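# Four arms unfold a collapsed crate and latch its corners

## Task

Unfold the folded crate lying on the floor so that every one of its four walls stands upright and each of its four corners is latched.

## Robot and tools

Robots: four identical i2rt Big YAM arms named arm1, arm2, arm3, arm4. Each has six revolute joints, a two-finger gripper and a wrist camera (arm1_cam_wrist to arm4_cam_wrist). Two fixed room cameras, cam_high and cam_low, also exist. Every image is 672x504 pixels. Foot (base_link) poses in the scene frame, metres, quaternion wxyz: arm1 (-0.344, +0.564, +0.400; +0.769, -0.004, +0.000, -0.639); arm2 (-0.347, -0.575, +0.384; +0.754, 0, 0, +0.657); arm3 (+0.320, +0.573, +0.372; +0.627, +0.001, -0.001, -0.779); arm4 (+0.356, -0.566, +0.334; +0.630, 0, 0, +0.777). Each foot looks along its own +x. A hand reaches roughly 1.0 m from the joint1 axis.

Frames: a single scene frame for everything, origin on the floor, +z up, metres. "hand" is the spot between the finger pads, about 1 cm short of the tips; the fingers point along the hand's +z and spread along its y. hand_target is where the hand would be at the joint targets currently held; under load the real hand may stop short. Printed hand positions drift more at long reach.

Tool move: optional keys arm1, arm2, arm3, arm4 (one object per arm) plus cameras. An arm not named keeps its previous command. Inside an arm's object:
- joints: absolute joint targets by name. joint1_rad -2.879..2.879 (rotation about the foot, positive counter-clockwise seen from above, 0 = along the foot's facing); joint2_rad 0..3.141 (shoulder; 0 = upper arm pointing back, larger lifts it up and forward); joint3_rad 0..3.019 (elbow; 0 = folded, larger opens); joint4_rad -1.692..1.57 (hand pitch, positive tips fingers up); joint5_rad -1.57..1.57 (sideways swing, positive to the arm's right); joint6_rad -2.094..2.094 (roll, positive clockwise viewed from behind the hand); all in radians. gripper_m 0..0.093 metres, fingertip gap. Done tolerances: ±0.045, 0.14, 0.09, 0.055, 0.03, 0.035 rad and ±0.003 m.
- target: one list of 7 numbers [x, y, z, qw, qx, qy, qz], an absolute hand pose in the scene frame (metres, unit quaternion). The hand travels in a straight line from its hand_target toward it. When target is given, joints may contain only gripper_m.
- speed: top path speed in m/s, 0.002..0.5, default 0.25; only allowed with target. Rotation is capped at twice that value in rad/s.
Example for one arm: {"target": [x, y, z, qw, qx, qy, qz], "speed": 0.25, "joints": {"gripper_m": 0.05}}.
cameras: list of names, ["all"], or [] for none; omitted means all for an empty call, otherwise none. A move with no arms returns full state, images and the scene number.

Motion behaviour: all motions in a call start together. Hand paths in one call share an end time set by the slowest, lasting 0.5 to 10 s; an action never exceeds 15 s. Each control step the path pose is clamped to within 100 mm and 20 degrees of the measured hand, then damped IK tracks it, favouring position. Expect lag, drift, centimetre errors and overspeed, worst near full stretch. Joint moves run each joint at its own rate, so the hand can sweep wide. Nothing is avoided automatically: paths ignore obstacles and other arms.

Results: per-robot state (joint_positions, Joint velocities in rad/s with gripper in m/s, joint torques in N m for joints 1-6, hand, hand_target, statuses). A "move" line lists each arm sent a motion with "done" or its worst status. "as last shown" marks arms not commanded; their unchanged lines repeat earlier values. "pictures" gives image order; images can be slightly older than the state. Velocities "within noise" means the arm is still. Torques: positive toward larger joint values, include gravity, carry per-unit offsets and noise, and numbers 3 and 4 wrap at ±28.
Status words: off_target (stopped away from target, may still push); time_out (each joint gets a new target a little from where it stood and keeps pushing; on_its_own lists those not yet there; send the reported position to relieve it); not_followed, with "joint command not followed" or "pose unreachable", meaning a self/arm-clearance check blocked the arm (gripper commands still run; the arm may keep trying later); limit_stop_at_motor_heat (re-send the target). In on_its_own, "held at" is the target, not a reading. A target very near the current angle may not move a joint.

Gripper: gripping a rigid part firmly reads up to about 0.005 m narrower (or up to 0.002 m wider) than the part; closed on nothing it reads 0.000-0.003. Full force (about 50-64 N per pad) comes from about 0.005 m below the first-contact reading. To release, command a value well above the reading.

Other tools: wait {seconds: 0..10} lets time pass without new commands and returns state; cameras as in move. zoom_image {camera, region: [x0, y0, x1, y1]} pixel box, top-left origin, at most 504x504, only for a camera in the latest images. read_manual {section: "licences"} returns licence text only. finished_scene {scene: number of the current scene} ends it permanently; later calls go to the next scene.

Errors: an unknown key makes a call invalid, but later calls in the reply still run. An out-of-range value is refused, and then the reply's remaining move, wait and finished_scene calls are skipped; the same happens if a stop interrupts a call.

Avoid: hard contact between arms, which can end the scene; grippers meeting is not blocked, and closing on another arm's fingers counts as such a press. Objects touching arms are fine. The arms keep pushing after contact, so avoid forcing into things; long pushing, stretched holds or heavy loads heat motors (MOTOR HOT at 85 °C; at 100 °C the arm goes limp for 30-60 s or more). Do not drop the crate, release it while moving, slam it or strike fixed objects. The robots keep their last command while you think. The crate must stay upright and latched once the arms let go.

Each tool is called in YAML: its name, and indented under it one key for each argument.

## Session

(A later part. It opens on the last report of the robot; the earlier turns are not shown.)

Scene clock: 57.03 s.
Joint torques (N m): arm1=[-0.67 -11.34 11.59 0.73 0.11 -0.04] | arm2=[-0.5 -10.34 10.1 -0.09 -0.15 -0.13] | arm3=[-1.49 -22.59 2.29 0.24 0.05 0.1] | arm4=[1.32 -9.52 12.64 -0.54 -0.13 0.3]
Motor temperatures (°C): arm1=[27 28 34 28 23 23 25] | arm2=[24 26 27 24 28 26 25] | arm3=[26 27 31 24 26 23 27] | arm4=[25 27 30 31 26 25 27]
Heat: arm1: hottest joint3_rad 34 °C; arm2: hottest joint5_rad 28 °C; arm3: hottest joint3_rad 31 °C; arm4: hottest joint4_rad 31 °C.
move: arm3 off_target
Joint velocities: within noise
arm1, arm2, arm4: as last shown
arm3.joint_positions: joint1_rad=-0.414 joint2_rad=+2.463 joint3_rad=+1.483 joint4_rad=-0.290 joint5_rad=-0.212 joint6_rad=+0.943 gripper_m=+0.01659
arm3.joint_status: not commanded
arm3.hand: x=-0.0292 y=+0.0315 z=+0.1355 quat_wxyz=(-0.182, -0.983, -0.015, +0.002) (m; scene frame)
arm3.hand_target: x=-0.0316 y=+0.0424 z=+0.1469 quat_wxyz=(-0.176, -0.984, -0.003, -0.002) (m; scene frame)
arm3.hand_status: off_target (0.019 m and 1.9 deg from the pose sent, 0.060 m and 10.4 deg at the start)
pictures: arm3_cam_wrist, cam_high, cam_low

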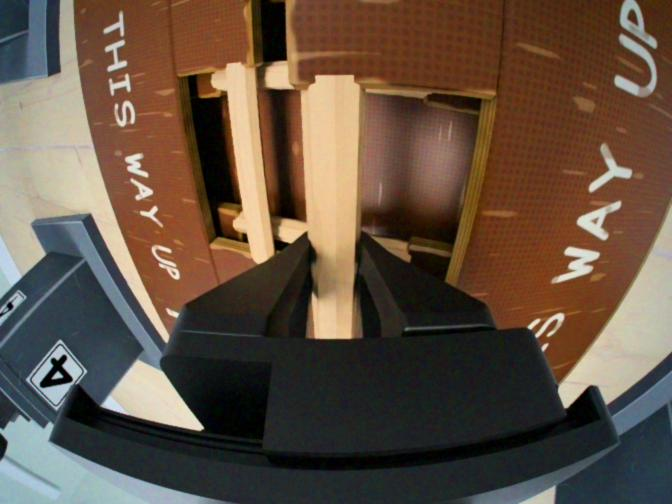

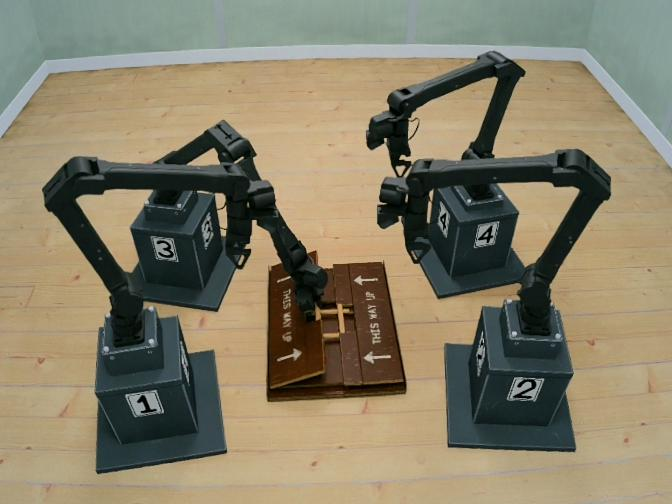

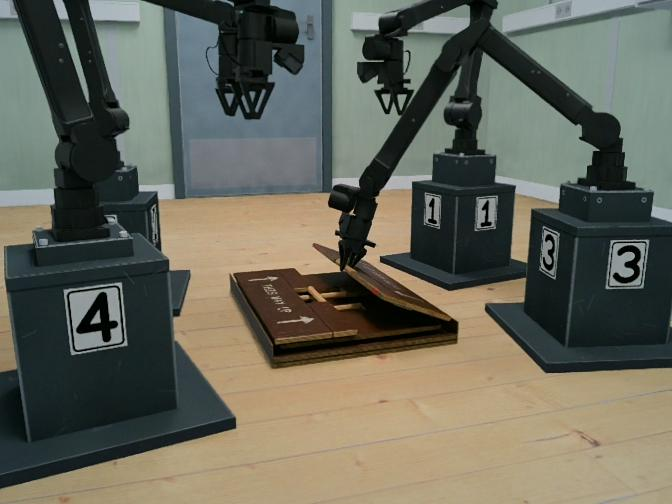

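move:
  arm3: {"target":[-0.035,0.086,0.19,0.28,0.96,0,0],"speed":0.1}

move:
  arm3: {"target":[-0.035,0.138,0.222,0.36,0.933,0,0],"speed":0.1}
  cameras: ["arm3_cam_wrist","cam_low","cam_high"]

zoom_image:
  camera: "cam_low"
  region: [212, 190, 472, 390]

Scene clock: 68.87 s.
Joint torques (N m): arm1=[-0.97 -10.93 11.56 0.75 0.09 -0.03] | arm2=[-0.5 -10.34 10.11 -0.08 -0.15 -0.13] | arm3=[-2.55 -19.78 1.43 0.34 0.14 0] | arm4=[1.32 -9.58 12.64 -0.54 -0.13 0.29]
Motor temperatures (°C): arm1=[27 28 35 28 23 23 25] | arm2=[24 26 28 24 28 26 25] | arm3=[26 28 30 24 26 23 28] | arm4=[25 27 31 31 26 25 27]
Heat: arm1: hottest joint3_rad 35 °C; arm2: hottest joint3_rad 28 °C; arm3: hottest joint3_rad 30 °C; arm4: hottest joint3_rad 31 °C.
move: arm3 off_target
Joint velocities: within noise
arm1, arm2, arm4: as last shown
arm3.joint_positions: joint1_rad=-0.489 joint2_rad=+2.311 joint3_rad=+1.233 joint4_rad=-0.017 joint5_rad=-0.371 joint6_rad=+0.921 gripper_m=+0.01663
arm3.joint_status: not commanded
arm3.hand: x=-0.0306 y=+0.0635 z=+0.1883 quat_wxyz=(-0.293, -0.956, -0.017, +0.004) (m; scene frame)
arm3.hand_target: x=-0.0336 y=+0.0840 z=+0.1900 quat_wxyz=(-0.280, -0.960, -0.001, +0.000) (m; scene frame)
arm3.hand_status: off_target (0.023 m and 2.5 deg from the pose sent, 0.077 m and 11.7 deg at the start)
pictures: none

Scene clock: 70.37 s.
Joint torques (N m): arm1=[-0.73 -10.58 11.64 0.72 0.11 -0.07] | arm2=[-0.5 -10.34 10.11 -0.08 -0.15 -0.13] | arm3=[-3.08 -17.38 1.1 1.01 0.19 -0.02] | arm4=[1.32 -9.58 12.64 -0.55 -0.14 0.29]
Motor temperatures (°C): arm1=[27 28 35 28 23 23 25] | arm2=[24 26 28 24 28 26 25] | arm3=[26 28 30 24 26 23 28] | arm4=[25 27 31 31 26 25 27]
Heat: arm1: hottest joint3_rad 35 °C; arm2: hottest joint3_rad 28 °C; arm3: hottest joint3_rad 30 °C; arm4: hottest joint3_rad 31 °C.
move: arm3 off_target
Joint velocities: within noise
arm1, arm2, arm4: as last shown
arm3.joint_positions: joint1_rad=-0.590 joint2_rad=+2.197 joint3_rad=+1.033 joint4_rad=+0.175 joint5_rad=-0.531 joint6_rad=+0.883 gripper_m=+0.01645
arm3.joint_status: not commanded
arm3.hand: x=-0.0321 y=+0.1135 z=+0.2298 quat_wxyz=(-0.374, -0.927, -0.020, +0.002) (m; scene frame)
arm3.hand_target: x=-0.0333 y=+0.1376 z=+0.2218 quat_wxyz=(-0.359, -0.934, +0.001, -0.003) (m; scene frame)
arm3.hand_status: off_target (0.026 m and 2.9 deg from the pose sent, 0.082 m and 8.4 deg at the start)
pictures: arm3_cam_wrist, cam_high, cam_low

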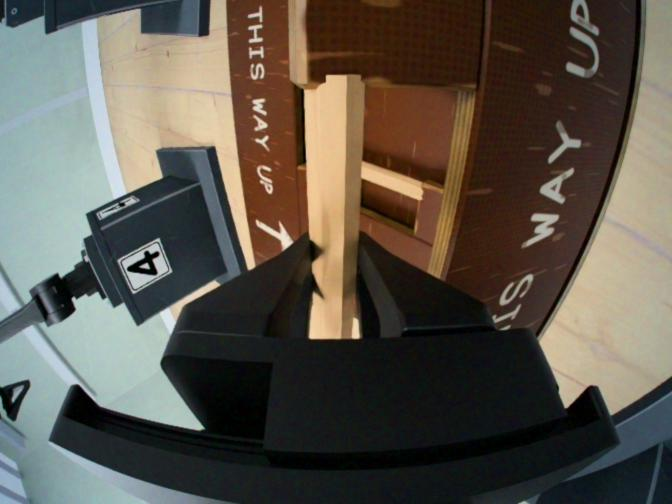

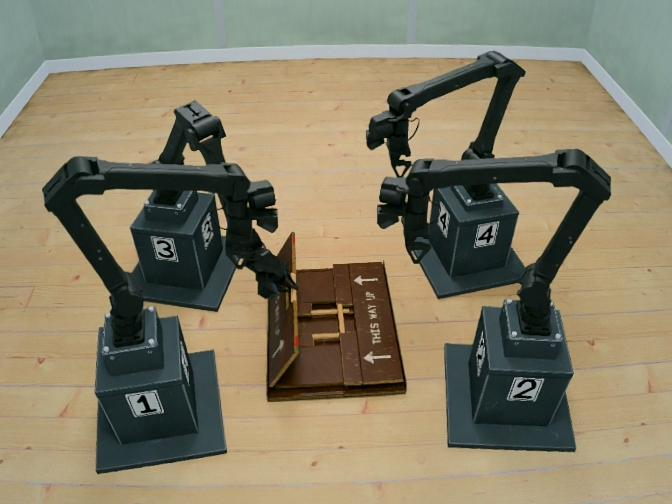

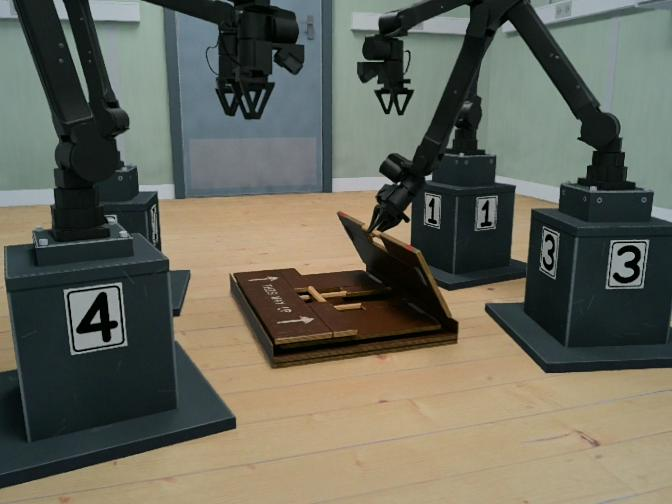

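Scaled by 1.938 from the camera's 672x504 image, which has a finer 960x720 frame.

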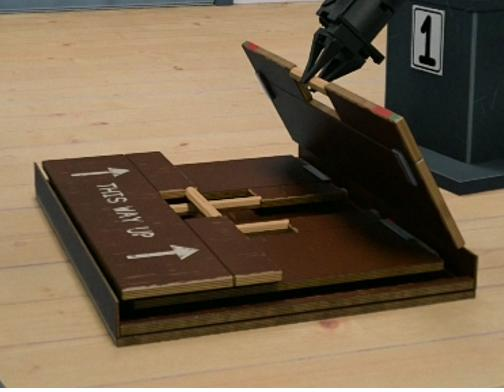

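move:
  arm3: {"target":[-0.035,0.19,0.235,0.4,0.917,0,0],"speed":0.1}

move:
  arm3: {"target":[-0.035,0.22,0.235,0.42,0.907,0,0],"speed":0.08}
  cameras: ["arm3_cam_wrist","cam_low","cam_high"]

zoom_image:
  camera: "cam_low"
  region: [212, 190, 472, 390]

Scene clock: 72.87 s.
Joint torques (N m): arm1=[-1.26 -11.22 11.54 0.81 0.11 -0.06] | arm2=[-0.5 -10.4 10.11 -0.08 -0.15 -0.13] | arm3=[-4.25 -14.92 0.43 0.79 0.5 -0.12] | arm4=[1.26 -9.52 12.64 -0.54 -0.13 0.3]
Motor temperatures (°C): arm1=[27 28 35 28 23 23 25] | arm2=[24 26 28 24 28 26 25] | arm3=[26 28 30 24 26 23 28] | arm4=[25 27 31 31 26 25 27]
Heat: arm1: hottest joint3_rad 35 °C; arm2: hottest joint3_rad 28 °C; arm3: hottest joint3_rad 30 °C; arm4: hottest joint3_rad 31 °C.
move: arm3 off_target
Joint velocities: within noise
arm1, arm2, arm4: as last shown
arm3.joint_positions: joint1_rad=-0.686 joint2_rad=+2.148 joint3_rad=+0.912 joint4_rad=+0.292 joint5_rad=-0.653 joint6_rad=+0.839 gripper_m=+0.01635
arm3.joint_status: not commanded
arm3.hand: x=-0.0336 y=+0.1587 z=+0.2484 quat_wxyz=(-0.422, -0.906, -0.022, +0.002) (m; scene frame)
arm3.hand_target: x=-0.0347 y=+0.1871 z=+0.2366 quat_wxyz=(-0.403, -0.915, +0.003, -0.001) (m; scene frame)
arm3.hand_status: off_target (0.034 m and 3.8 deg from the pose sent, 0.077 m and 4.0 deg at the start)
pictures: none

Scene clock: 73.93 s.
Joint torques (N m): arm1=[-1.08 -11.22 11.6 0.83 0.09 -0.04] | arm2=[-0.5 -10.34 10.1 -0.09 -0.15 -0.13] | arm3=[-4.07 -14.04 0.18 0.72 0.73 -0.27] | arm4=[1.26 -9.58 12.64 -0.54 -0.13 0.29]
Motor temperatures (°C): arm1=[27 28 35 28 23 23 25] | arm2=[24 26 28 24 28 26 25] | arm3=[26 28 30 24 26 23 28] | arm4=[25 27 31 31 26 25 27]
Heat: arm1: hottest joint3_rad 35 °C; arm2: hottest joint3_rad 28 °C; arm3: hottest joint3_rad 30 °C; arm4: hottest joint3_rad 31 °C.
move: arm3 off_target
Joint velocities: within noise
arm1, arm2, arm4: as last shown
arm3.joint_positions: joint1_rad=-0.752 joint2_rad=+2.136 joint3_rad=+0.855 joint4_rad=+0.339 joint5_rad=-0.730 joint6_rad=+0.794 gripper_m=+0.01636
arm3.joint_status: not commanded
arm3.hand: x=-0.0345 y=+0.1881 z=+0.2536 quat_wxyz=(-0.446, -0.895, -0.025, +0.002) (m; scene frame)
arm3.hand_target: x=-0.0336 y=+0.2187 z=+0.2364 quat_wxyz=(-0.422, -0.907, +0.000, +0.000) (m; scene frame)
arm3.hand_status: off_target (0.037 m and 4.4 deg from the pose sent, 0.063 m and 2.5 deg at the start)
pictures: arm3_cam_wrist, cam_high, cam_low

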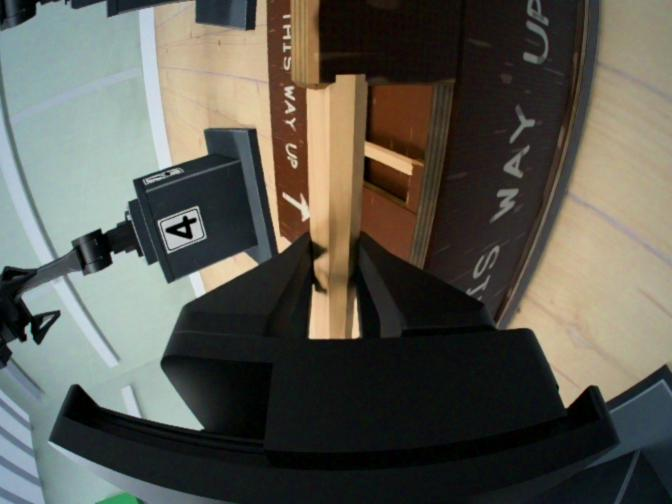

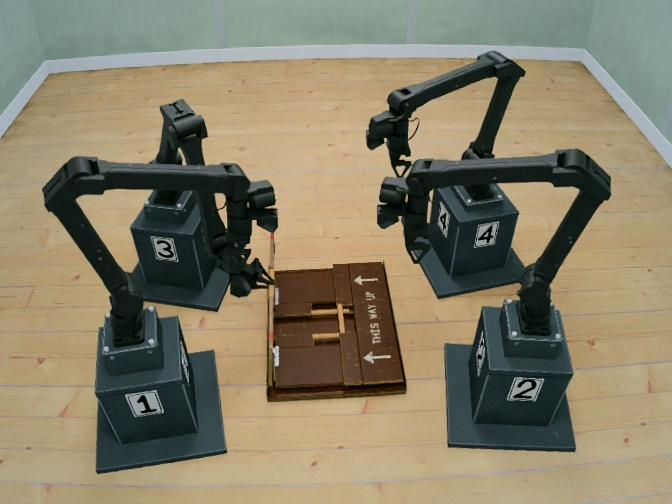

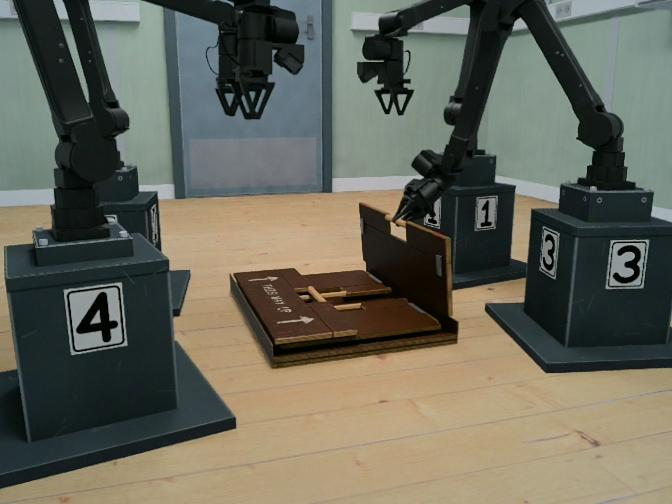

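Scaled by 1.938 from the camera's 672x504 image, which has a finer 960x720 frame.

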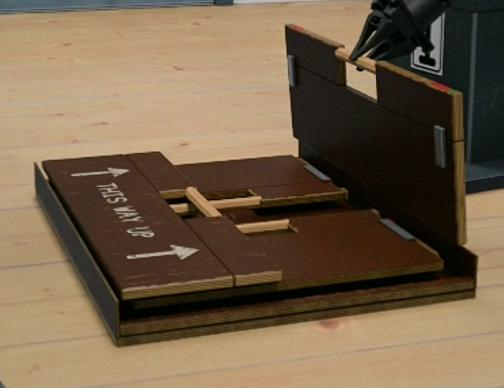

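move:
  arm2: {"target":[-0.025,-0.06,0.14,0,0,1,0],"speed":0.3,"joints":{"gripper_m":0.055}}
  cameras: ["arm2_cam_wrist","cam_low"]

zoom_image:
  camera: "cam_low"
  region: [212, 190, 472, 390]

Scene clock: 78.87 s.
Joint torques (N m): arm1=[-0.97 -10.99 11.44 0.92 0.09 -0.06] | arm2=[-0.44 -22.71 6.69 0.01 0.21 0.06] | arm3=[-3.96 -14.33 0.31 0.76 0.77 -0.25] | arm4=[1.32 -9.58 12.63 -0.54 -0.13 0.3]
Motor temperatures (°C): arm1=[27 28 35 28 23 23 25] | arm2=[24 26 28 24 28 26 25] | arm3=[26 28 29 24 26 23 28] | arm4=[25 27 31 31 26 25 27]
Heat: arm1: hottest joint3_rad 35 °C; arm2: hottest joint3_rad 28 °C; arm3: hottest joint3_rad 29 °C; arm4: hottest joint3_rad 31 °C.
move: arm2 off_target
Joint velocities: within noise
arm1, arm3, arm4: as last shown
arm2.joint_positions: joint1_rad=-0.421 joint2_rad=+2.496 joint3_rad=+1.570 joint4_rad=-0.665 joint5_rad=-0.015 joint6_rad=+0.998 gripper_m=+0.05513
arm2.joint_status: all done
arm2.hand: x=-0.0367 y=-0.0733 z=+0.1352 quat_wxyz=(+0.011, +0.008, -1.000, +0.005) (m; scene frame)
arm2.hand_target: x=-0.0260 y=-0.0644 z=+0.1391 quat_wxyz=(+0.005, +0.001, -1.000, -0.002) (m; scene frame)
arm2.hand_status: off_target (0.018 m and 1.7 deg from the pose sent, 0.470 m and 89.7 deg at the start)
pictures: arm2_cam_wrist, cam_low

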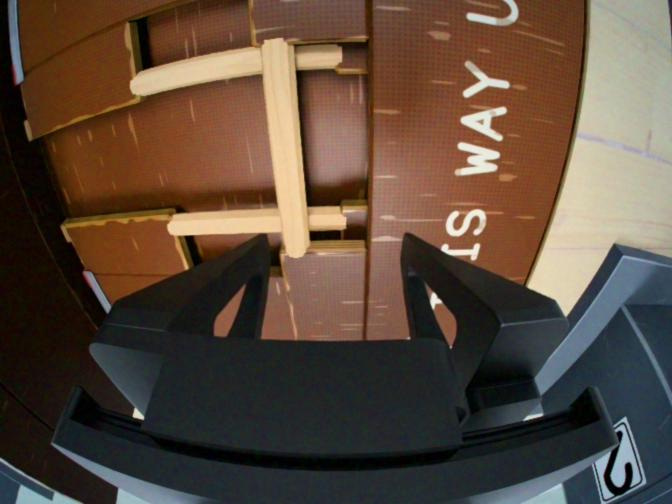

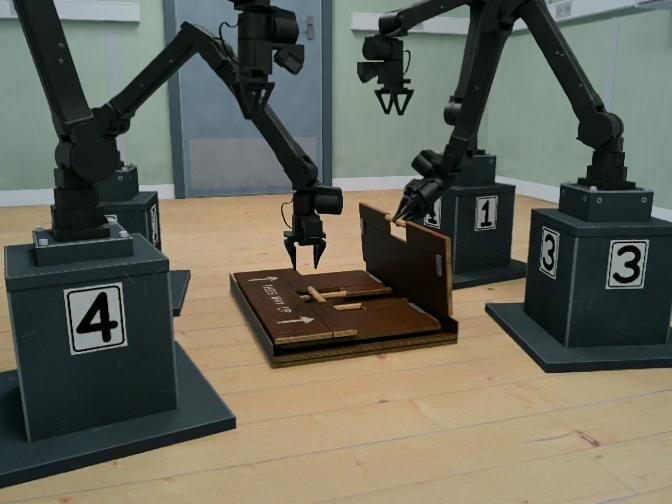

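Scaled by 1.938 from the camera's 672x504 image, which has a finer 960x720 frame.

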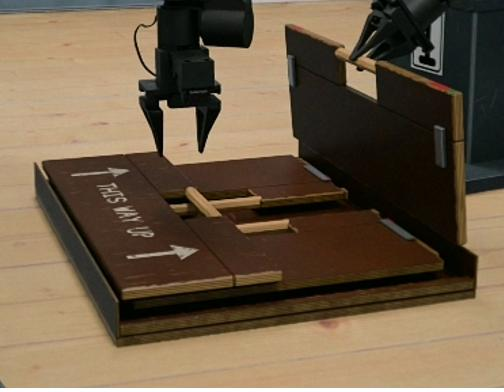

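move:
  arm2: {"target":[-0.02,-0.037,0.085,0,0,1,0],"speed":0.12}
  cameras: ["arm2_cam_wrist"]

Scene clock: 82.07 s.
Joint torques (N m): arm1=[-1.14 -11.52 11.51 0.95 0.08 -0.01] | arm2=[0.21 -24.12 6.74 -0.09 0.21 0.07] | arm3=[-4.01 -14.33 0.18 0.65 0.76 -0.26] | arm4=[1.32 -9.58 12.64 -0.54 -0.13 0.3]
Motor temperatures (°C): arm1=[27 28 35 28 23 23 25] | arm2=[24 27 28 24 28 26 25] | arm3=[26 28 29 24 26 23 28] | arm4=[25 27 31 31 26 25 27]
Heat: arm1: hottest joint3_rad 35 °C; arm2: hottest joint3_rad 28 °C; arm3: hottest joint3_rad 29 °C; arm4: hottest joint3_rad 31 °C.
move: arm2 off_target
Joint velocities: within noise
arm1, arm3, arm4: as last shown
arm2.joint_positions: joint1_rad=-0.411 joint2_rad=+2.657 joint3_rad=+1.737 joint4_rad=-0.670 joint5_rad=-0.004 joint6_rad=+1.016 gripper_m=+0.05513
arm2.joint_status: not commanded
arm2.hand: x=-0.0263 y=-0.0496 z=+0.0793 quat_wxyz=(+0.006, +0.004, -1.000, +0.007) (m; scene frame)
arm2.hand_target: x=-0.0233 y=-0.0357 z=+0.0850 quat_wxyz=(+0.000, +0.003, -1.000, +0.000) (m; scene frame)
arm2.hand_status: off_target (0.015 m and 1.1 deg from the pose sent, 0.064 m and 1.7 deg at the start)
pictures: arm2_cam_wrist

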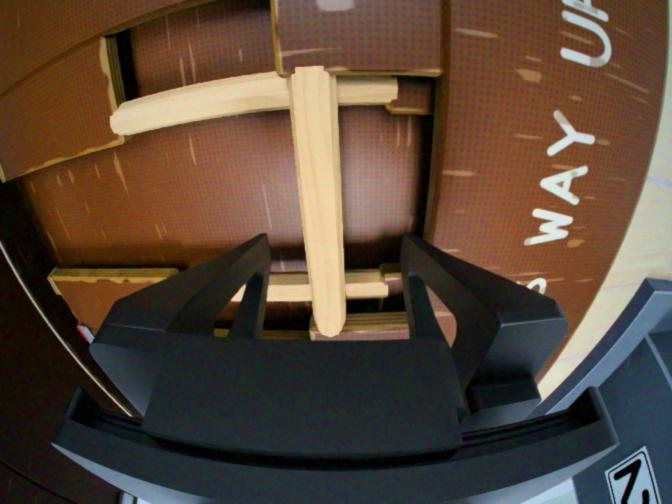

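move:
  arm2: {"target":[-0.022,-0.030,0.066,0,0,1,0],"speed":0.1}

move:
  arm2: {"joints":{"gripper_m":0.003}}
  cameras: ["arm2_cam_wrist"]

Scene clock: 83.97 s.
Joint torques (N m): arm1=[-1.08 -11.52 11.43 0.75 0.07 -0.06] | arm2=[0.73 -23.88 6.74 -0.05 0.21 0.07] | arm3=[-4.37 -14.21 0.18 0.7 0.75 -0.27] | arm4=[1.26 -9.52 12.64 -0.55 -0.13 0.3]
Motor temperatures (°C): arm1=[27 28 36 28 23 23 25] | arm2=[24 27 28 24 28 26 25] | arm3=[26 28 29 24 26 23 28] | arm4=[25 27 31 31 26 25 27]
Heat: arm1: hottest joint3_rad 36 °C; arm2: hottest joint3_rad 28 °C; arm3: hottest joint3_rad 29 °C; arm4: hottest joint3_rad 31 °C.
move: arm2 off_target
Joint velocities: within noise
arm1.joint_positions: joint1_rad=+0.218 joint2_rad=+1.361 joint3_rad=+0.992 joint4_rad=-1.275 joint5_rad=-0.007 joint6_rad=+0.399 gripper_m=+0.09397
arm1.joint_status: not commanded
arm1.hand: x=-0.2062 y=+0.2455 z=+0.5312 quat_wxyz=(+0.032, -0.705, -0.708, -0.013) (m; scene frame)
arm1.hand_target: x=-0.2005 y=+0.2240 z=+0.5484 quat_wxyz=(+0.005, -0.704, -0.710, -0.003) (m; scene frame)
arm1.hand_status: not commanded
arm2.joint_positions: joint1_rad=-0.407 joint2_rad=+2.702 joint3_rad=+1.786 joint4_rad=-0.670 joint5_rad=-0.004 joint6_rad=+1.027 gripper_m=+0.05513
arm2.joint_status: not commanded
arm2.hand: x=-0.0249 y=-0.0418 z=+0.0639 quat_wxyz=(+0.005, +0.000, -1.000, +0.005) (m; scene frame)
arm2.hand_target: x=-0.0229 y=-0.0292 z=+0.0667 quat_wxyz=(+0.000, +0.000, -1.000, -0.001) (m; scene frame)
arm2.hand_status: off_target (0.012 m and 0.8 deg from the pose sent, 0.024 m and 1.1 deg at the start)
arm3: as last shown
arm4.joint_positions: joint1_rad=+0.212 joint2_rad=+1.340 joint3_rad=+1.175 joint4_rad=-1.434 joint5_rad=-0.009 joint6_rad=+0.407 gripper_m=+0.09396
arm4.joint_status: not commanded
arm4.hand: x=+0.2038 y=-0.2280 z=+0.5385 quat_wxyz=(+0.009, +0.711, -0.703, +0.012) (m; scene frame)
arm4.hand_target: x=+0.2021 y=-0.2199 z=+0.5490 quat_wxyz=(+0.007, +0.703, -0.711, +0.003) (m; scene frame)
arm4.hand_status: not commanded
pictures: none

Scene clock: 84.60 s.
Joint torques (N m): arm1=[-1.61 -10.75 11.54 0.83 0.05 -0.08] | arm2=[0.73 -23.94 6.76 0.08 0.13 0.07] | arm3=[-4.25 -14.21 0.12 0.55 0.77 -0.28] | arm4=[1.26 -9.52 12.64 -0.55 -0.13 0.3]
Motor temperatures (°C): arm1=[27 28 36 28 23 23 25] | arm2=[24 27 28 24 28 26 25] | arm3=[26 28 29 24 26 23 28] | arm4=[25 27 31 31 26 25 27]
Heat: arm1: hottest joint3_rad 36 °C; arm2: hottest joint3_rad 28 °C; arm3: hottest joint3_rad 29 °C; arm4: hottest joint3_rad 31 °C.
move: arm2 off_target
Joint velocities: within noise
arm1, arm3, arm4: as last shown
arm2.joint_positions: joint1_rad=-0.407 joint2_rad=+2.703 joint3_rad=+1.788 joint4_rad=-0.674 joint5_rad=-0.001 joint6_rad=+1.025 gripper_m=+0.01421
arm2.joint_status: gripper_m off_target (ended at +0.01424, target +0.00300)
arm2.hand: x=-0.0250 y=-0.0430 z=+0.0634 quat_wxyz=(+0.005, +0.001, -1.000, +0.008) (m; scene frame)
arm2.hand_target: x=-0.0228 y=-0.0295 z=+0.0661 quat_wxyz=(-0.001, +0.001, -1.000, +0.000) (m; scene frame)
arm2.hand_status: not commanded
pictures: arm2_cam_wrist

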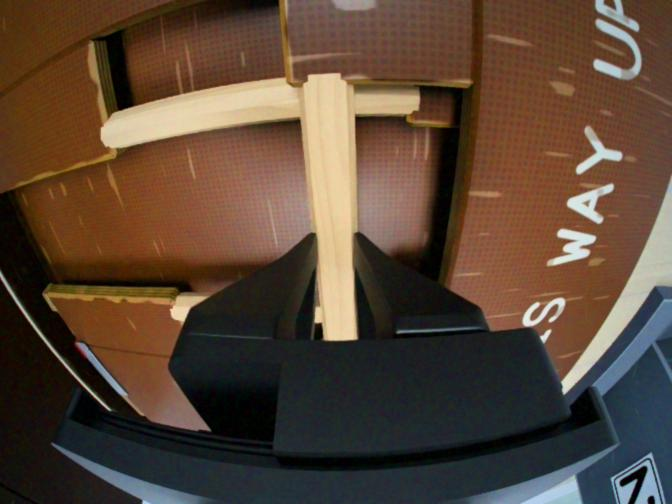

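move:
  arm2: {"target":[-0.022,-0.044,0.115,0,0,0.996,0.087],"speed":0.1}

move:
  arm2: {"target":[-0.022,-0.065,0.158,0,0,0.985,0.174],"speed":0.1}

move:
  arm2: {"target":[-0.022,-0.108,0.208,0,0,0.96,0.28],"speed":0.1}

move:
  arm2: {"target":[-0.022,-0.16,0.235,0,0,0.933,0.36],"speed":0.1}
  cameras: ["arm2_cam_wrist","cam_low","cam_high"]

Scene clock: 88.77 s.
Joint torques (N m): arm1=[-0.97 -11.34 11.51 0.83 0.15 -0.1] | arm2=[-0.85 -27.16 3.22 -0.02 -0.15 -0.04] | arm3=[-3.96 -14.04 0.2 0.58 0.77 -0.25] | arm4=[1.32 -9.58 12.64 -0.55 -0.13 0.3]
Motor temperatures (°C): arm1=[27 28 36 28 23 23 25] | arm2=[24 27 27 24 28 26 25] | arm3=[26 28 29 24 26 23 28] | arm4=[25 27 31 31 26 25 27]
Heat: arm1: hottest joint3_rad 36 °C; arm2: hottest joint5_rad 28 °C; arm3: hottest joint3_rad 29 °C; arm4: hottest joint3_rad 31 °C.
move: arm2 off_target
Joint velocities: within noise
arm1, arm3, arm4: as last shown
arm2.joint_positions: joint1_rad=-0.433 joint2_rad=+2.581 joint3_rad=+1.578 joint4_rad=-0.429 joint5_rad=-0.082 joint6_rad=+1.004 gripper_m=+0.01421
arm2.joint_status: not commanded
arm2.hand: x=-0.0249 y=-0.0467 z=+0.0919 quat_wxyz=(-0.003, +0.002, -0.997, -0.081) (m; scene frame)
arm2.hand_target: x=-0.0176 y=-0.0435 z=+0.1144 quat_wxyz=(-0.006, -0.002, -0.996, -0.089) (m; scene frame)
arm2.hand_status: off_target (0.023 m and 0.8 deg from the pose sent, 0.052 m and 10.9 deg at the start)
pictures: none

Scene clock: 90.33 s.
Joint torques (N m): arm1=[-0.73 -11.16 11.44 0.76 0.07 -0.03] | arm2=[-0.79 -25.17 2.67 0.24 -0.23 -0.06] | arm3=[-4.66 -14.15 0.18 0.62 0.78 -0.26] | arm4=[1.26 -9.58 12.64 -0.54 -0.13 0.3]
Motor temperatures (°C): arm1=[27 28 36 28 23 23 25] | arm2=[24 28 27 24 28 26 25] | arm3=[26 28 29 24 26 23 28] | arm4=[25 27 31 31 26 25 27]
Heat: arm1: hottest joint3_rad 36 °C; arm2: hottest joint2_rad 28 °C; arm3: hottest joint3_rad 29 °C; arm4: hottest joint3_rad 31 °C.
move: arm2 off_target
Joint velocities: within noise
arm1, arm3, arm4: as last shown
arm2.joint_positions: joint1_rad=-0.479 joint2_rad=+2.430 joint3_rad=+1.360 joint4_rad=-0.217 joint5_rad=-0.197 joint6_rad=+0.978 gripper_m=+0.01421
arm2.joint_status: not commanded
arm2.hand: x=-0.0251 y=-0.0618 z=+0.1407 quat_wxyz=(+0.000, +0.003, -0.985, -0.171) (m; scene frame)
arm2.hand_target: x=-0.0219 y=-0.0648 z=+0.1575 quat_wxyz=(+0.000, -0.001, -0.985, -0.174) (m; scene frame)
arm2.hand_status: off_target (0.018 m and 0.5 deg from the pose sent, 0.069 m and 10.8 deg at the start)
pictures: none

Scene clock: 92.07 s.
Joint torques (N m): arm1=[-0.56 -11.52 11.47 0.75 0.11 -0.07] | arm2=[-0.79 -22.18 2.22 0.58 -0.36 -0.1] | arm3=[-3.9 -14.39 0.18 0.53 0.78 -0.26] | arm4=[1.32 -9.52 12.64 -0.54 -0.14 0.3]
Motor temperatures (°C): arm1=[27 28 36 28 23 23 25] | arm2=[24 28 27 24 28 26 25] | arm3=[26 28 29 24 26 23 28] | arm4=[25 27 31 31 26 25 27]
Heat: arm1: hottest joint3_rad 36 °C; arm2: hottest joint2_rad 28 °C; arm3: hottest joint3_rad 29 °C; arm4: hottest joint3_rad 31 °C.
move: arm2 off_target
Joint velocities: within noise
arm1, arm3, arm4: as last shown
arm2.joint_positions: joint1_rad=-0.568 joint2_rad=+2.268 joint3_rad=+1.102 joint4_rad=+0.039 joint5_rad=-0.355 joint6_rad=+0.944 gripper_m=+0.01356
arm2.joint_status: not commanded
arm2.hand: x=-0.0237 y=-0.1021 z=+0.1966 quat_wxyz=(+0.001, +0.002, -0.961, -0.277) (m; scene frame)
arm2.hand_target: x=-0.0235 y=-0.1079 z=+0.2073 quat_wxyz=(+0.002, -0.001, -0.961, -0.278) (m; scene frame)
arm2.hand_status: off_target (0.013 m and 0.4 deg from the pose sent, 0.082 m and 12.8 deg at the start)
pictures: none

Scene clock: 93.67 s.
Joint torques (N m): arm1=[-0.91 -11.46 11.6 0.84 0.11 -0.01] | arm2=[-0.67 -19.84 2.92 1.63 -0.38 -0.21] | arm3=[-4.19 -14.62 0.23 0.61 0.78 -0.27] | arm4=[1.26 -9.58 12.64 -0.55 -0.13 0.3]
Motor temperatures (°C): arm1=[27 28 36 28 23 23 25] | arm2=[24 28 27 24 28 26 25] | arm3=[26 28 29 24 26 23 28] | arm4=[25 27 31 31 26 25 27]
Heat: arm1: hottest joint3_rad 36 °C; arm2: hottest joint2_rad 28 °C; arm3: hottest joint3_rad 29 °C; arm4: hottest joint3_rad 31 °C.
move: arm2 off_target
Joint velocities: within noise
arm1, arm4: as last shown
arm2.joint_positions: joint1_rad=-0.687 joint2_rad=+2.190 joint3_rad=+0.892 joint4_rad=+0.231 joint5_rad=-0.513 joint6_rad=+0.915 gripper_m=+0.00313
arm2.joint_status: not commanded
arm2.on_its_own: gripper_m moved -0.01043 to your old target +0.00300
arm2.hand: x=-0.0309 y=-0.1669 z=+0.2187 quat_wxyz=(+0.019, -0.015, -0.939, -0.344) (m; scene frame)
arm2.hand_target: x=-0.0217 y=-0.1601 z=+0.2352 quat_wxyz=(+0.002, -0.006, -0.933, -0.360) (m; scene frame)
arm2.hand_status: off_target (0.020 m and 3.4 deg from the pose sent, 0.070 m and 10.0 deg at the start)
arm3.joint_positions: joint1_rad=-0.752 joint2_rad=+2.136 joint3_rad=+0.855 joint4_rad=+0.339 joint5_rad=-0.730 joint6_rad=+0.794 gripper_m=+0.01636
arm3.joint_status: not commanded
arm3.hand: x=-0.0345 y=+0.1881 z=+0.2536 quat_wxyz=(-0.446, -0.895, -0.025, +0.002) (m; scene frame)
arm3.hand_target: x=-0.0336 y=+0.2187 z=+0.2363 quat_wxyz=(-0.422, -0.907, +0.000, +0.000) (m; scene frame)
arm3.hand_status: not commanded
pictures: arm2_cam_wrist, cam_high, cam_low

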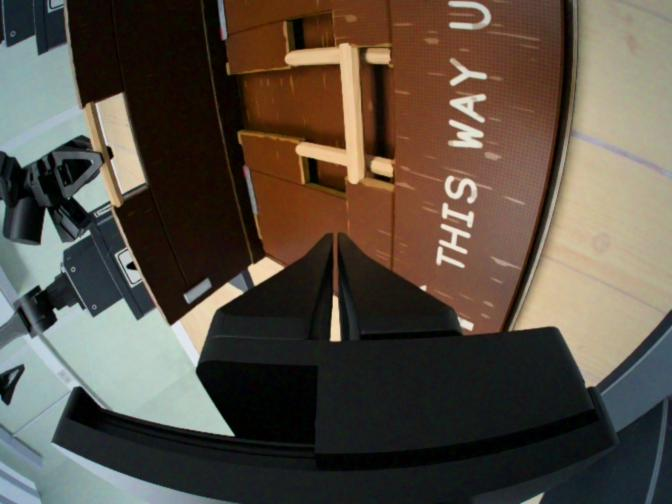

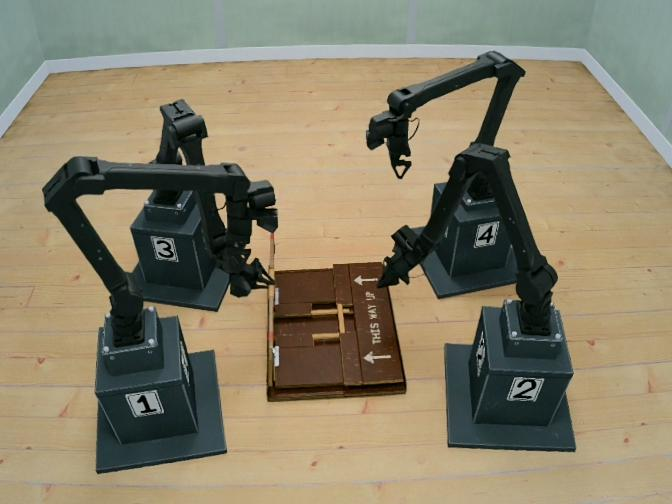

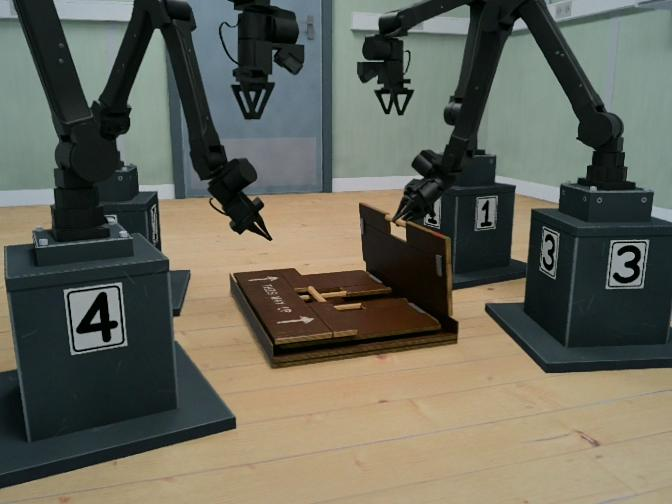

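move:
  arm2: {"target":[-0.022,-0.034,0.12,0,0,1,0],"speed":0.3,"joints":{"gripper_m":0.055}}

move:
  arm2: {"target":[-0.022,-0.034,0.072,0,0,1,0],"speed":0.15}
  cameras: ["arm2_cam_wrist"]

Scene clock: 98.00 s.
Joint torques (N m): arm1=[-1.2 -11.16 11.63 0.69 0.09 -0.05] | arm2=[0.21 -23.36 7.06 -0.09 0.22 0.07] | arm3=[-3.78 -14.39 0.09 0.7 0.74 -0.24] | arm4=[1.26 -9.52 12.64 -0.55 -0.13 0.3]
Motor temperatures (°C): arm1=[27 28 36 28 23 23 25] | arm2=[24 28 27 25 28 26 25] | arm3=[26 28 28 24 26 23 28] | arm4=[25 27 32 31 26 25 27]
Heat: arm1: hottest joint3_rad 36 °C; arm2: hottest joint2_rad 28 °C; arm3: hottest joint2_rad 28 °C; arm4: hottest joint3_rad 32 °C.
move: arm2 off_target
Joint velocities: within noise
arm1, arm3, arm4: as last shown
arm2.joint_positions: joint1_rad=-0.402 joint2_rad=+2.578 joint3_rad=+1.696 joint4_rad=-0.702 joint5_rad=-0.004 joint6_rad=+1.012 gripper_m=+0.05487
arm2.joint_status: all done
arm2.hand: x=-0.0299 y=-0.0445 z=+0.1172 quat_wxyz=(+0.005, +0.010, -1.000, +0.004) (m; scene frame)
arm2.hand_target: x=-0.0230 y=-0.0352 z=+0.1192 quat_wxyz=(+0.000, +0.006, -1.000, -0.001) (m; scene frame)
arm2.hand_status: off_target (0.013 m and 1.4 deg from the pose sent, 0.166 m and 40.4 deg at the start)
pictures: none

Scene clock: 99.37 s.
Joint torques (N m): arm1=[-0.73 -11.63 11.77 0.8 0.12 -0.07] | arm2=[-0.21 -24.35 6.57 0.61 0.22 0.07] | arm3=[-4.66 -13.92 0.12 0.64 0.78 -0.28] | arm4=[1.26 -9.58 12.64 -0.55 -0.13 0.3]
Motor temperatures (°C): arm1=[27 28 36 28 23 23 25] | arm2=[24 28 27 24 28 26 25] | arm3=[26 28 28 24 26 23 28] | arm4=[25 27 32 31 26 25 27]
Heat: arm1: hottest joint3_rad 36 °C; arm2: hottest joint2_rad 28 °C; arm3: hottest joint2_rad 28 °C; arm4: hottest joint3_rad 32 °C.
move: arm2 off_target
Joint velocities: within noise
arm1, arm3, arm4: as last shown
arm2.joint_positions: joint1_rad=-0.405 joint2_rad=+2.690 joint3_rad=+1.760 joint4_rad=-0.683 joint5_rad=-0.004 joint6_rad=+1.022 gripper_m=+0.05487
arm2.joint_status: not commanded
arm2.hand: x=-0.0321 y=-0.0519 z=+0.0655 quat_wxyz=(+0.012, +0.004, -1.000, +0.017) (m; scene frame)
arm2.hand_target: x=-0.0208 y=-0.0357 z=+0.0727 quat_wxyz=(+0.000, -0.001, -1.000, +0.000) (m; scene frame)
arm2.hand_status: off_target (0.022 m and 2.4 deg from the pose sent, 0.047 m and 1.4 deg at the start)
pictures: arm2_cam_wrist

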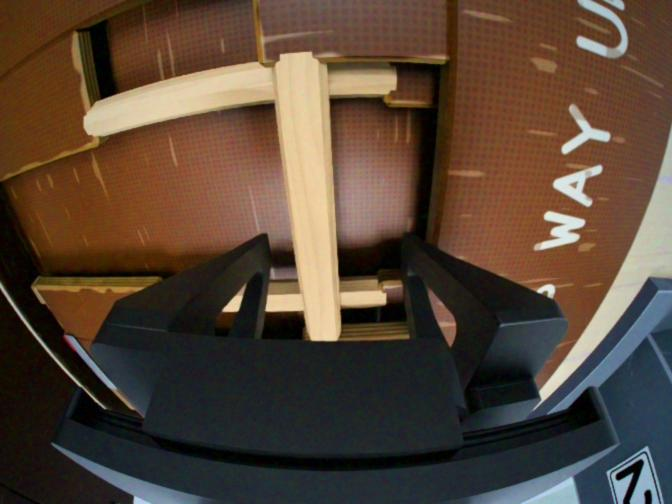

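move:
  arm2: {"target":[-0.02,-0.027,0.060,0,0,1,0],"speed":0.1}

move:
  arm2: {"joints":{"gripper_m":0.002}}
  cameras: ["arm2_cam_wrist"]

Scene clock: 101.40 s.
Joint torques (N m): arm1=[-1.03 -11.28 11.63 0.84 0.11 -0.02] | arm2=[0.32 -23.94 6.94 0.21 0.21 0.07] | arm3=[-3.6 -13.98 0.27 0.62 0.76 -0.28] | arm4=[1.32 -9.58 12.64 -0.54 -0.14 0.3]
Motor temperatures (°C): arm1=[27 28 36 28 23 23 25] | arm2=[24 28 27 24 28 26 25] | arm3=[26 28 28 24 26 23 28] | arm4=[25 27 32 31 26 25 27]
Heat: arm1: hottest joint3_rad 36 °C; arm2: hottest joint2_rad 28 °C; arm3: hottest joint2_rad 28 °C; arm4: hottest joint3_rad 32 °C.
move: arm2 off_target
Joint velocities: within noise
arm1.joint_positions: joint1_rad=+0.218 joint2_rad=+1.361 joint3_rad=+0.992 joint4_rad=-1.275 joint5_rad=-0.007 joint6_rad=+0.399 gripper_m=+0.09397
arm1.joint_status: not commanded
arm1.hand: x=-0.2062 y=+0.2455 z=+0.5312 quat_wxyz=(+0.032, -0.705, -0.708, -0.013) (m; scene frame)
arm1.hand_target: x=-0.2005 y=+0.2240 z=+0.5484 quat_wxyz=(+0.005, -0.704, -0.710, -0.003) (m; scene frame)
arm1.hand_status: not commanded
arm2.joint_positions: joint1_rad=-0.405 joint2_rad=+2.722 joint3_rad=+1.811 joint4_rad=-0.683 joint5_rad=-0.002 joint6_rad=+1.025 gripper_m=+0.05487
arm2.joint_status: not commanded
arm2.hand: x=-0.0250 y=-0.0406 z=+0.0576 quat_wxyz=(+0.007, +0.002, -1.000, +0.009) (m; scene frame)
arm2.hand_target: x=-0.0200 y=-0.0276 z=+0.0597 quat_wxyz=(+0.000, +0.000, -1.000, +0.000) (m; scene frame)
arm2.hand_status: off_target (0.015 m and 1.3 deg from the pose sent, 0.028 m and 2.4 deg at the start)
arm3: as last shown
arm4.joint_positions: joint1_rad=+0.212 joint2_rad=+1.340 joint3_rad=+1.175 joint4_rad=-1.434 joint5_rad=-0.009 joint6_rad=+0.407 gripper_m=+0.09396
arm4.joint_status: not commanded
arm4.hand: x=+0.2038 y=-0.2280 z=+0.5385 quat_wxyz=(+0.009, +0.711, -0.703, +0.012) (m; scene frame)
arm4.hand_target: x=+0.2021 y=-0.2199 z=+0.5490 quat_wxyz=(+0.007, +0.703, -0.711, +0.003) (m; scene frame)
arm4.hand_status: not commanded
pictures: none

Scene clock: 102.07 s.
Joint torques (N m): arm1=[-0.91 -11.63 11.52 0.84 0.09 -0.06] | arm2=[0.32 -23.94 6.9 0.49 0.1 0.12] | arm3=[-4.6 -13.63 0.06 0.53 0.75 -0.26] | arm4=[1.32 -9.52 12.64 -0.54 -0.13 0.3]
Motor temperatures (°C): arm1=[27 28 36 28 23 23 25] | arm2=[24 28 27 24 28 26 25] | arm3=[26 28 28 24 26 23 28] | arm4=[25 27 32 31 26 25 27]
Heat: arm1: hottest joint3_rad 36 °C; arm2: hottest joint2_rad 28 °C; arm3: hottest joint2_rad 28 °C; arm4: hottest joint3_rad 32 °C.
move: arm2 off_target
Joint velocities: within noise
arm1, arm3, arm4: as last shown
arm2.joint_positions: joint1_rad=-0.405 joint2_rad=+2.722 joint3_rad=+1.811 joint4_rad=-0.693 joint5_rad=+0.008 joint6_rad=+1.021 gripper_m=+0.01661
arm2.joint_status: gripper_m off_target (ended at +0.01664, target +0.00200)
arm2.hand: x=-0.0246 y=-0.0435 z=+0.0577 quat_wxyz=(+0.005, +0.004, -1.000, +0.016) (m; scene frame)
arm2.hand_target: x=-0.0189 y=-0.0284 z=+0.0600 quat_wxyz=(-0.004, +0.000, -1.000, +0.003) (m; scene frame)
arm2.hand_status: not commanded
pictures: arm2_cam_wrist

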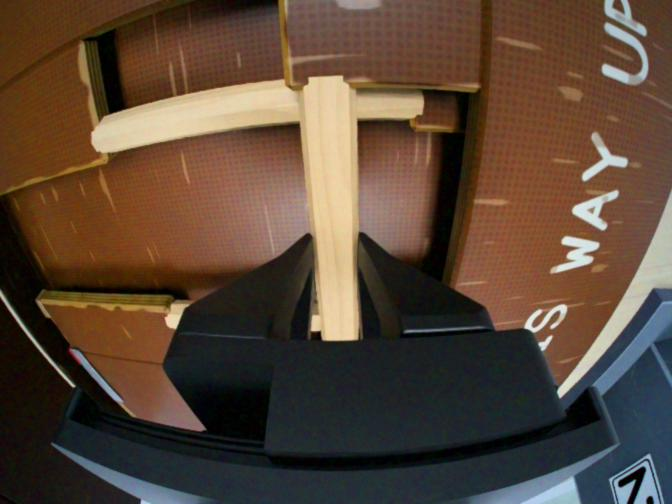

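move:
  arm2: {"target":[-0.02,-0.044,0.122,0,0,0.996,0.087],"speed":0.1}
  arm3: {"target":[-0.035,0.245,0.235,0.44,0.898,0,0],"speed":0.08}

move:
  arm2: {"target":[-0.02,-0.070,0.175,0,0,0.985,0.174],"speed":0.1}

move:
  arm2: {"target":[-0.02,-0.112,0.217,0,0,0.96,0.28],"speed":0.1}

move:
  arm2: {"target":[-0.02,-0.165,0.243,0,0,0.933,0.36],"speed":0.1}
  cameras: ["cam_low","cam_high"]

Scene clock: 105.67 s.
Joint torques (N m): arm1=[-0.91 -11.34 11.54 0.87 0.09 -0.07] | arm2=[-0.5 -27.58 3.22 0.03 -0.16 0.06] | arm3=[-5.36 -13.74 -0.76 0.95 0.31 -0.35] | arm4=[1.32 -9.58 12.66 -0.54 -0.13 0.29]
Motor temperatures (°C): arm1=[27 28 37 28 23 23 25] | arm2=[24 28 27 24 28 26 25] | arm3=[26 28 28 24 26 23 28] | arm4=[25 27 32 31 26 25 27]
Heat: arm1: hottest joint3_rad 37 °C; arm2: hottest joint2_rad 28 °C; arm3: hottest joint2_rad 28 °C; arm4: hottest joint3_rad 32 °C.
move: arm2 off_target; arm3 off_target
Joint velocities: within noise
arm1, arm4: as last shown
arm2.joint_positions: joint1_rad=-0.436 joint2_rad=+2.575 joint3_rad=+1.576 joint4_rad=-0.436 joint5_rad=-0.091 joint6_rad=+0.993 gripper_m=+0.01661
arm2.joint_status: not commanded
arm2.hand: x=-0.0247 y=-0.0470 z=+0.0950 quat_wxyz=(+0.001, +0.006, -0.997, -0.082) (m; scene frame)
arm2.hand_target: x=-0.0182 y=-0.0416 z=+0.1207 quat_wxyz=(-0.002, -0.001, -0.996, -0.091) (m; scene frame)
arm2.hand_status: off_target (0.028 m and 0.9 deg from the pose sent, 0.064 m and 11.8 deg at the start)
arm3.joint_positions: joint1_rad=-0.796 joint2_rad=+2.136 joint3_rad=+0.828 joint4_rad=+0.361 joint5_rad=-0.782 joint6_rad=+0.759 gripper_m=+0.01637
arm3.joint_status: not commanded
arm3.hand: x=-0.0352 y=+0.2066 z=+0.2551 quat_wxyz=(-0.460, -0.887, -0.028, +0.001) (m; scene frame)
arm3.hand_target: x=-0.0323 y=+0.2428 z=+0.2356 quat_wxyz=(-0.439, -0.898, +0.002, -0.004) (m; scene frame)
arm3.hand_status: off_target (0.043 m and 4.2 deg from the pose sent, 0.060 m and 3.0 deg at the start)
pictures: none

Scene clock: 107.13 s.
Joint torques (N m): arm1=[-0.85 -10.99 11.52 0.83 0.11 -0.04] | arm2=[-0.73 -25.7 2.82 -0.17 -0.12 0.03] | arm3=[-5.6 -13.45 -0.55 0.98 0.34 -0.33] | arm4=[1.32 -9.58 12.64 -0.54 -0.13 0.3]
Motor temperatures (°C): arm1=[27 28 37 28 23 23 25] | arm2=[24 28 27 24 28 26 25] | arm3=[26 28 28 24 26 23 28] | arm4=[25 27 32 31 26 25 27]
Heat: arm1: hottest joint3_rad 37 °C; arm2: hottest joint2_rad 28 °C; arm3: hottest joint2_rad 28 °C; arm4: hottest joint3_rad 32 °C.
move: arm2 off_target
Joint velocities: within noise
arm1, arm3, arm4: as last shown
arm2.joint_positions: joint1_rad=-0.487 joint2_rad=+2.398 joint3_rad=+1.338 joint4_rad=-0.232 joint5_rad=-0.202 joint6_rad=+0.962 gripper_m=+0.01663
arm2.joint_status: not commanded
arm2.hand: x=-0.0241 y=-0.0671 z=+0.1531 quat_wxyz=(+0.001, +0.007, -0.985, -0.171) (m; scene frame)
arm2.hand_target: x=-0.0202 y=-0.0685 z=+0.1747 quat_wxyz=(+0.000, +0.000, -0.985, -0.175) (m; scene frame)
arm2.hand_status: off_target (0.023 m and 0.9 deg from the pose sent, 0.083 m and 10.7 deg at the start)
pictures: none

Scene clock: 108.87 s.
Joint torques (N m): arm1=[-1.03 -11.46 11.62 0.87 0.08 -0.05] | arm2=[-0.85 -22.48 2.39 0.55 -0.39 0.01] | arm3=[-5.3 -13.22 -0.64 0.85 0.32 -0.29] | arm4=[1.26 -9.52 12.63 -0.55 -0.14 0.3]
Motor temperatures (°C): arm1=[27 28 37 28 23 23 25] | arm2=[24 28 27 24 28 26 25] | arm3=[26 27 28 24 26 23 28] | arm4=[25 27 32 31 26 25 27]
Heat: arm1: hottest joint3_rad 37 °C; arm2: hottest joint2_rad 28 °C; arm3: hottest joint3_rad 28 °C; arm4: hottest joint3_rad 32 °C.
move: arm2 off_target
Joint velocities: within noise
arm1, arm3, arm4: as last shown
arm2.joint_positions: joint1_rad=-0.577 joint2_rad=+2.251 joint3_rad=+1.088 joint4_rad=+0.028 joint5_rad=-0.357 joint6_rad=+0.924 gripper_m=+0.01659
arm2.joint_status: not commanded
arm2.hand: x=-0.0227 y=-0.1085 z=+0.2013 quat_wxyz=(+0.000, +0.007, -0.961, -0.275) (m; scene frame)
arm2.hand_target: x=-0.0209 y=-0.1121 z=+0.2158 quat_wxyz=(+0.000, +0.000, -0.960, -0.279) (m; scene frame)
arm2.hand_status: off_target (0.016 m and 1.0 deg from the pose sent, 0.078 m and 12.9 deg at the start)
pictures: none

Scene clock: 110.33 s.
Joint torques (N m): arm1=[-0.73 -11.28 11.41 0.91 0.08 -0.07] | arm2=[-0.85 -20.13 1.69 0.69 -0.44 -0.03] | arm3=[-5.48 -13.51 -0.58 0.94 0.33 -0.31] | arm4=[1.32 -9.58 12.63 -0.55 -0.13 0.3]
Motor temperatures (°C): arm1=[27 28 37 28 23 23 25] | arm2=[24 28 27 24 28 26 25] | arm3=[26 27 28 24 26 24 28] | arm4=[25 27 32 31 26 25 27]
Heat: arm1: hottest joint3_rad 37 °C; arm2: hottest joint2_rad 28 °C; arm3: hottest joint3_rad 28 °C; arm4: hottest joint3_rad 32 °C.
move: arm2 off_target
Joint velocities: within noise
arm1, arm3, arm4: as last shown
arm2.joint_positions: joint1_rad=-0.689 joint2_rad=+2.167 joint3_rad=+0.904 joint4_rad=+0.231 joint5_rad=-0.516 joint6_rad=+0.880 gripper_m=+0.01640
arm2.joint_status: not commanded
arm2.hand: x=-0.0208 y=-0.1579 z=+0.2330 quat_wxyz=(+0.001, +0.006, -0.934, -0.356) (m; scene frame)
arm2.hand_target: x=-0.0219 y=-0.1638 z=+0.2429 quat_wxyz=(+0.002, +0.000, -0.934, -0.358) (m; scene frame)
arm2.hand_status: off_target (0.012 m and 0.8 deg from the pose sent, 0.070 m and 10.3 deg at the start)
pictures: cam_high, cam_low

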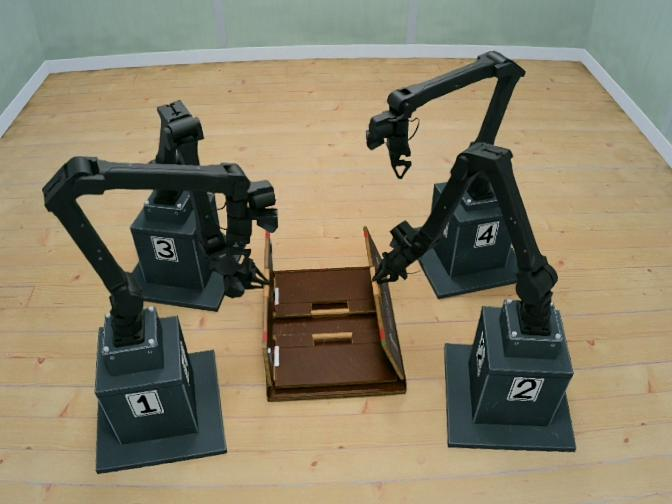

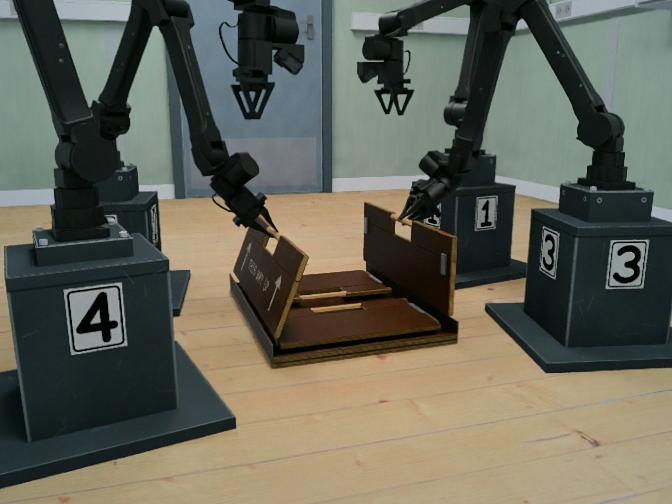

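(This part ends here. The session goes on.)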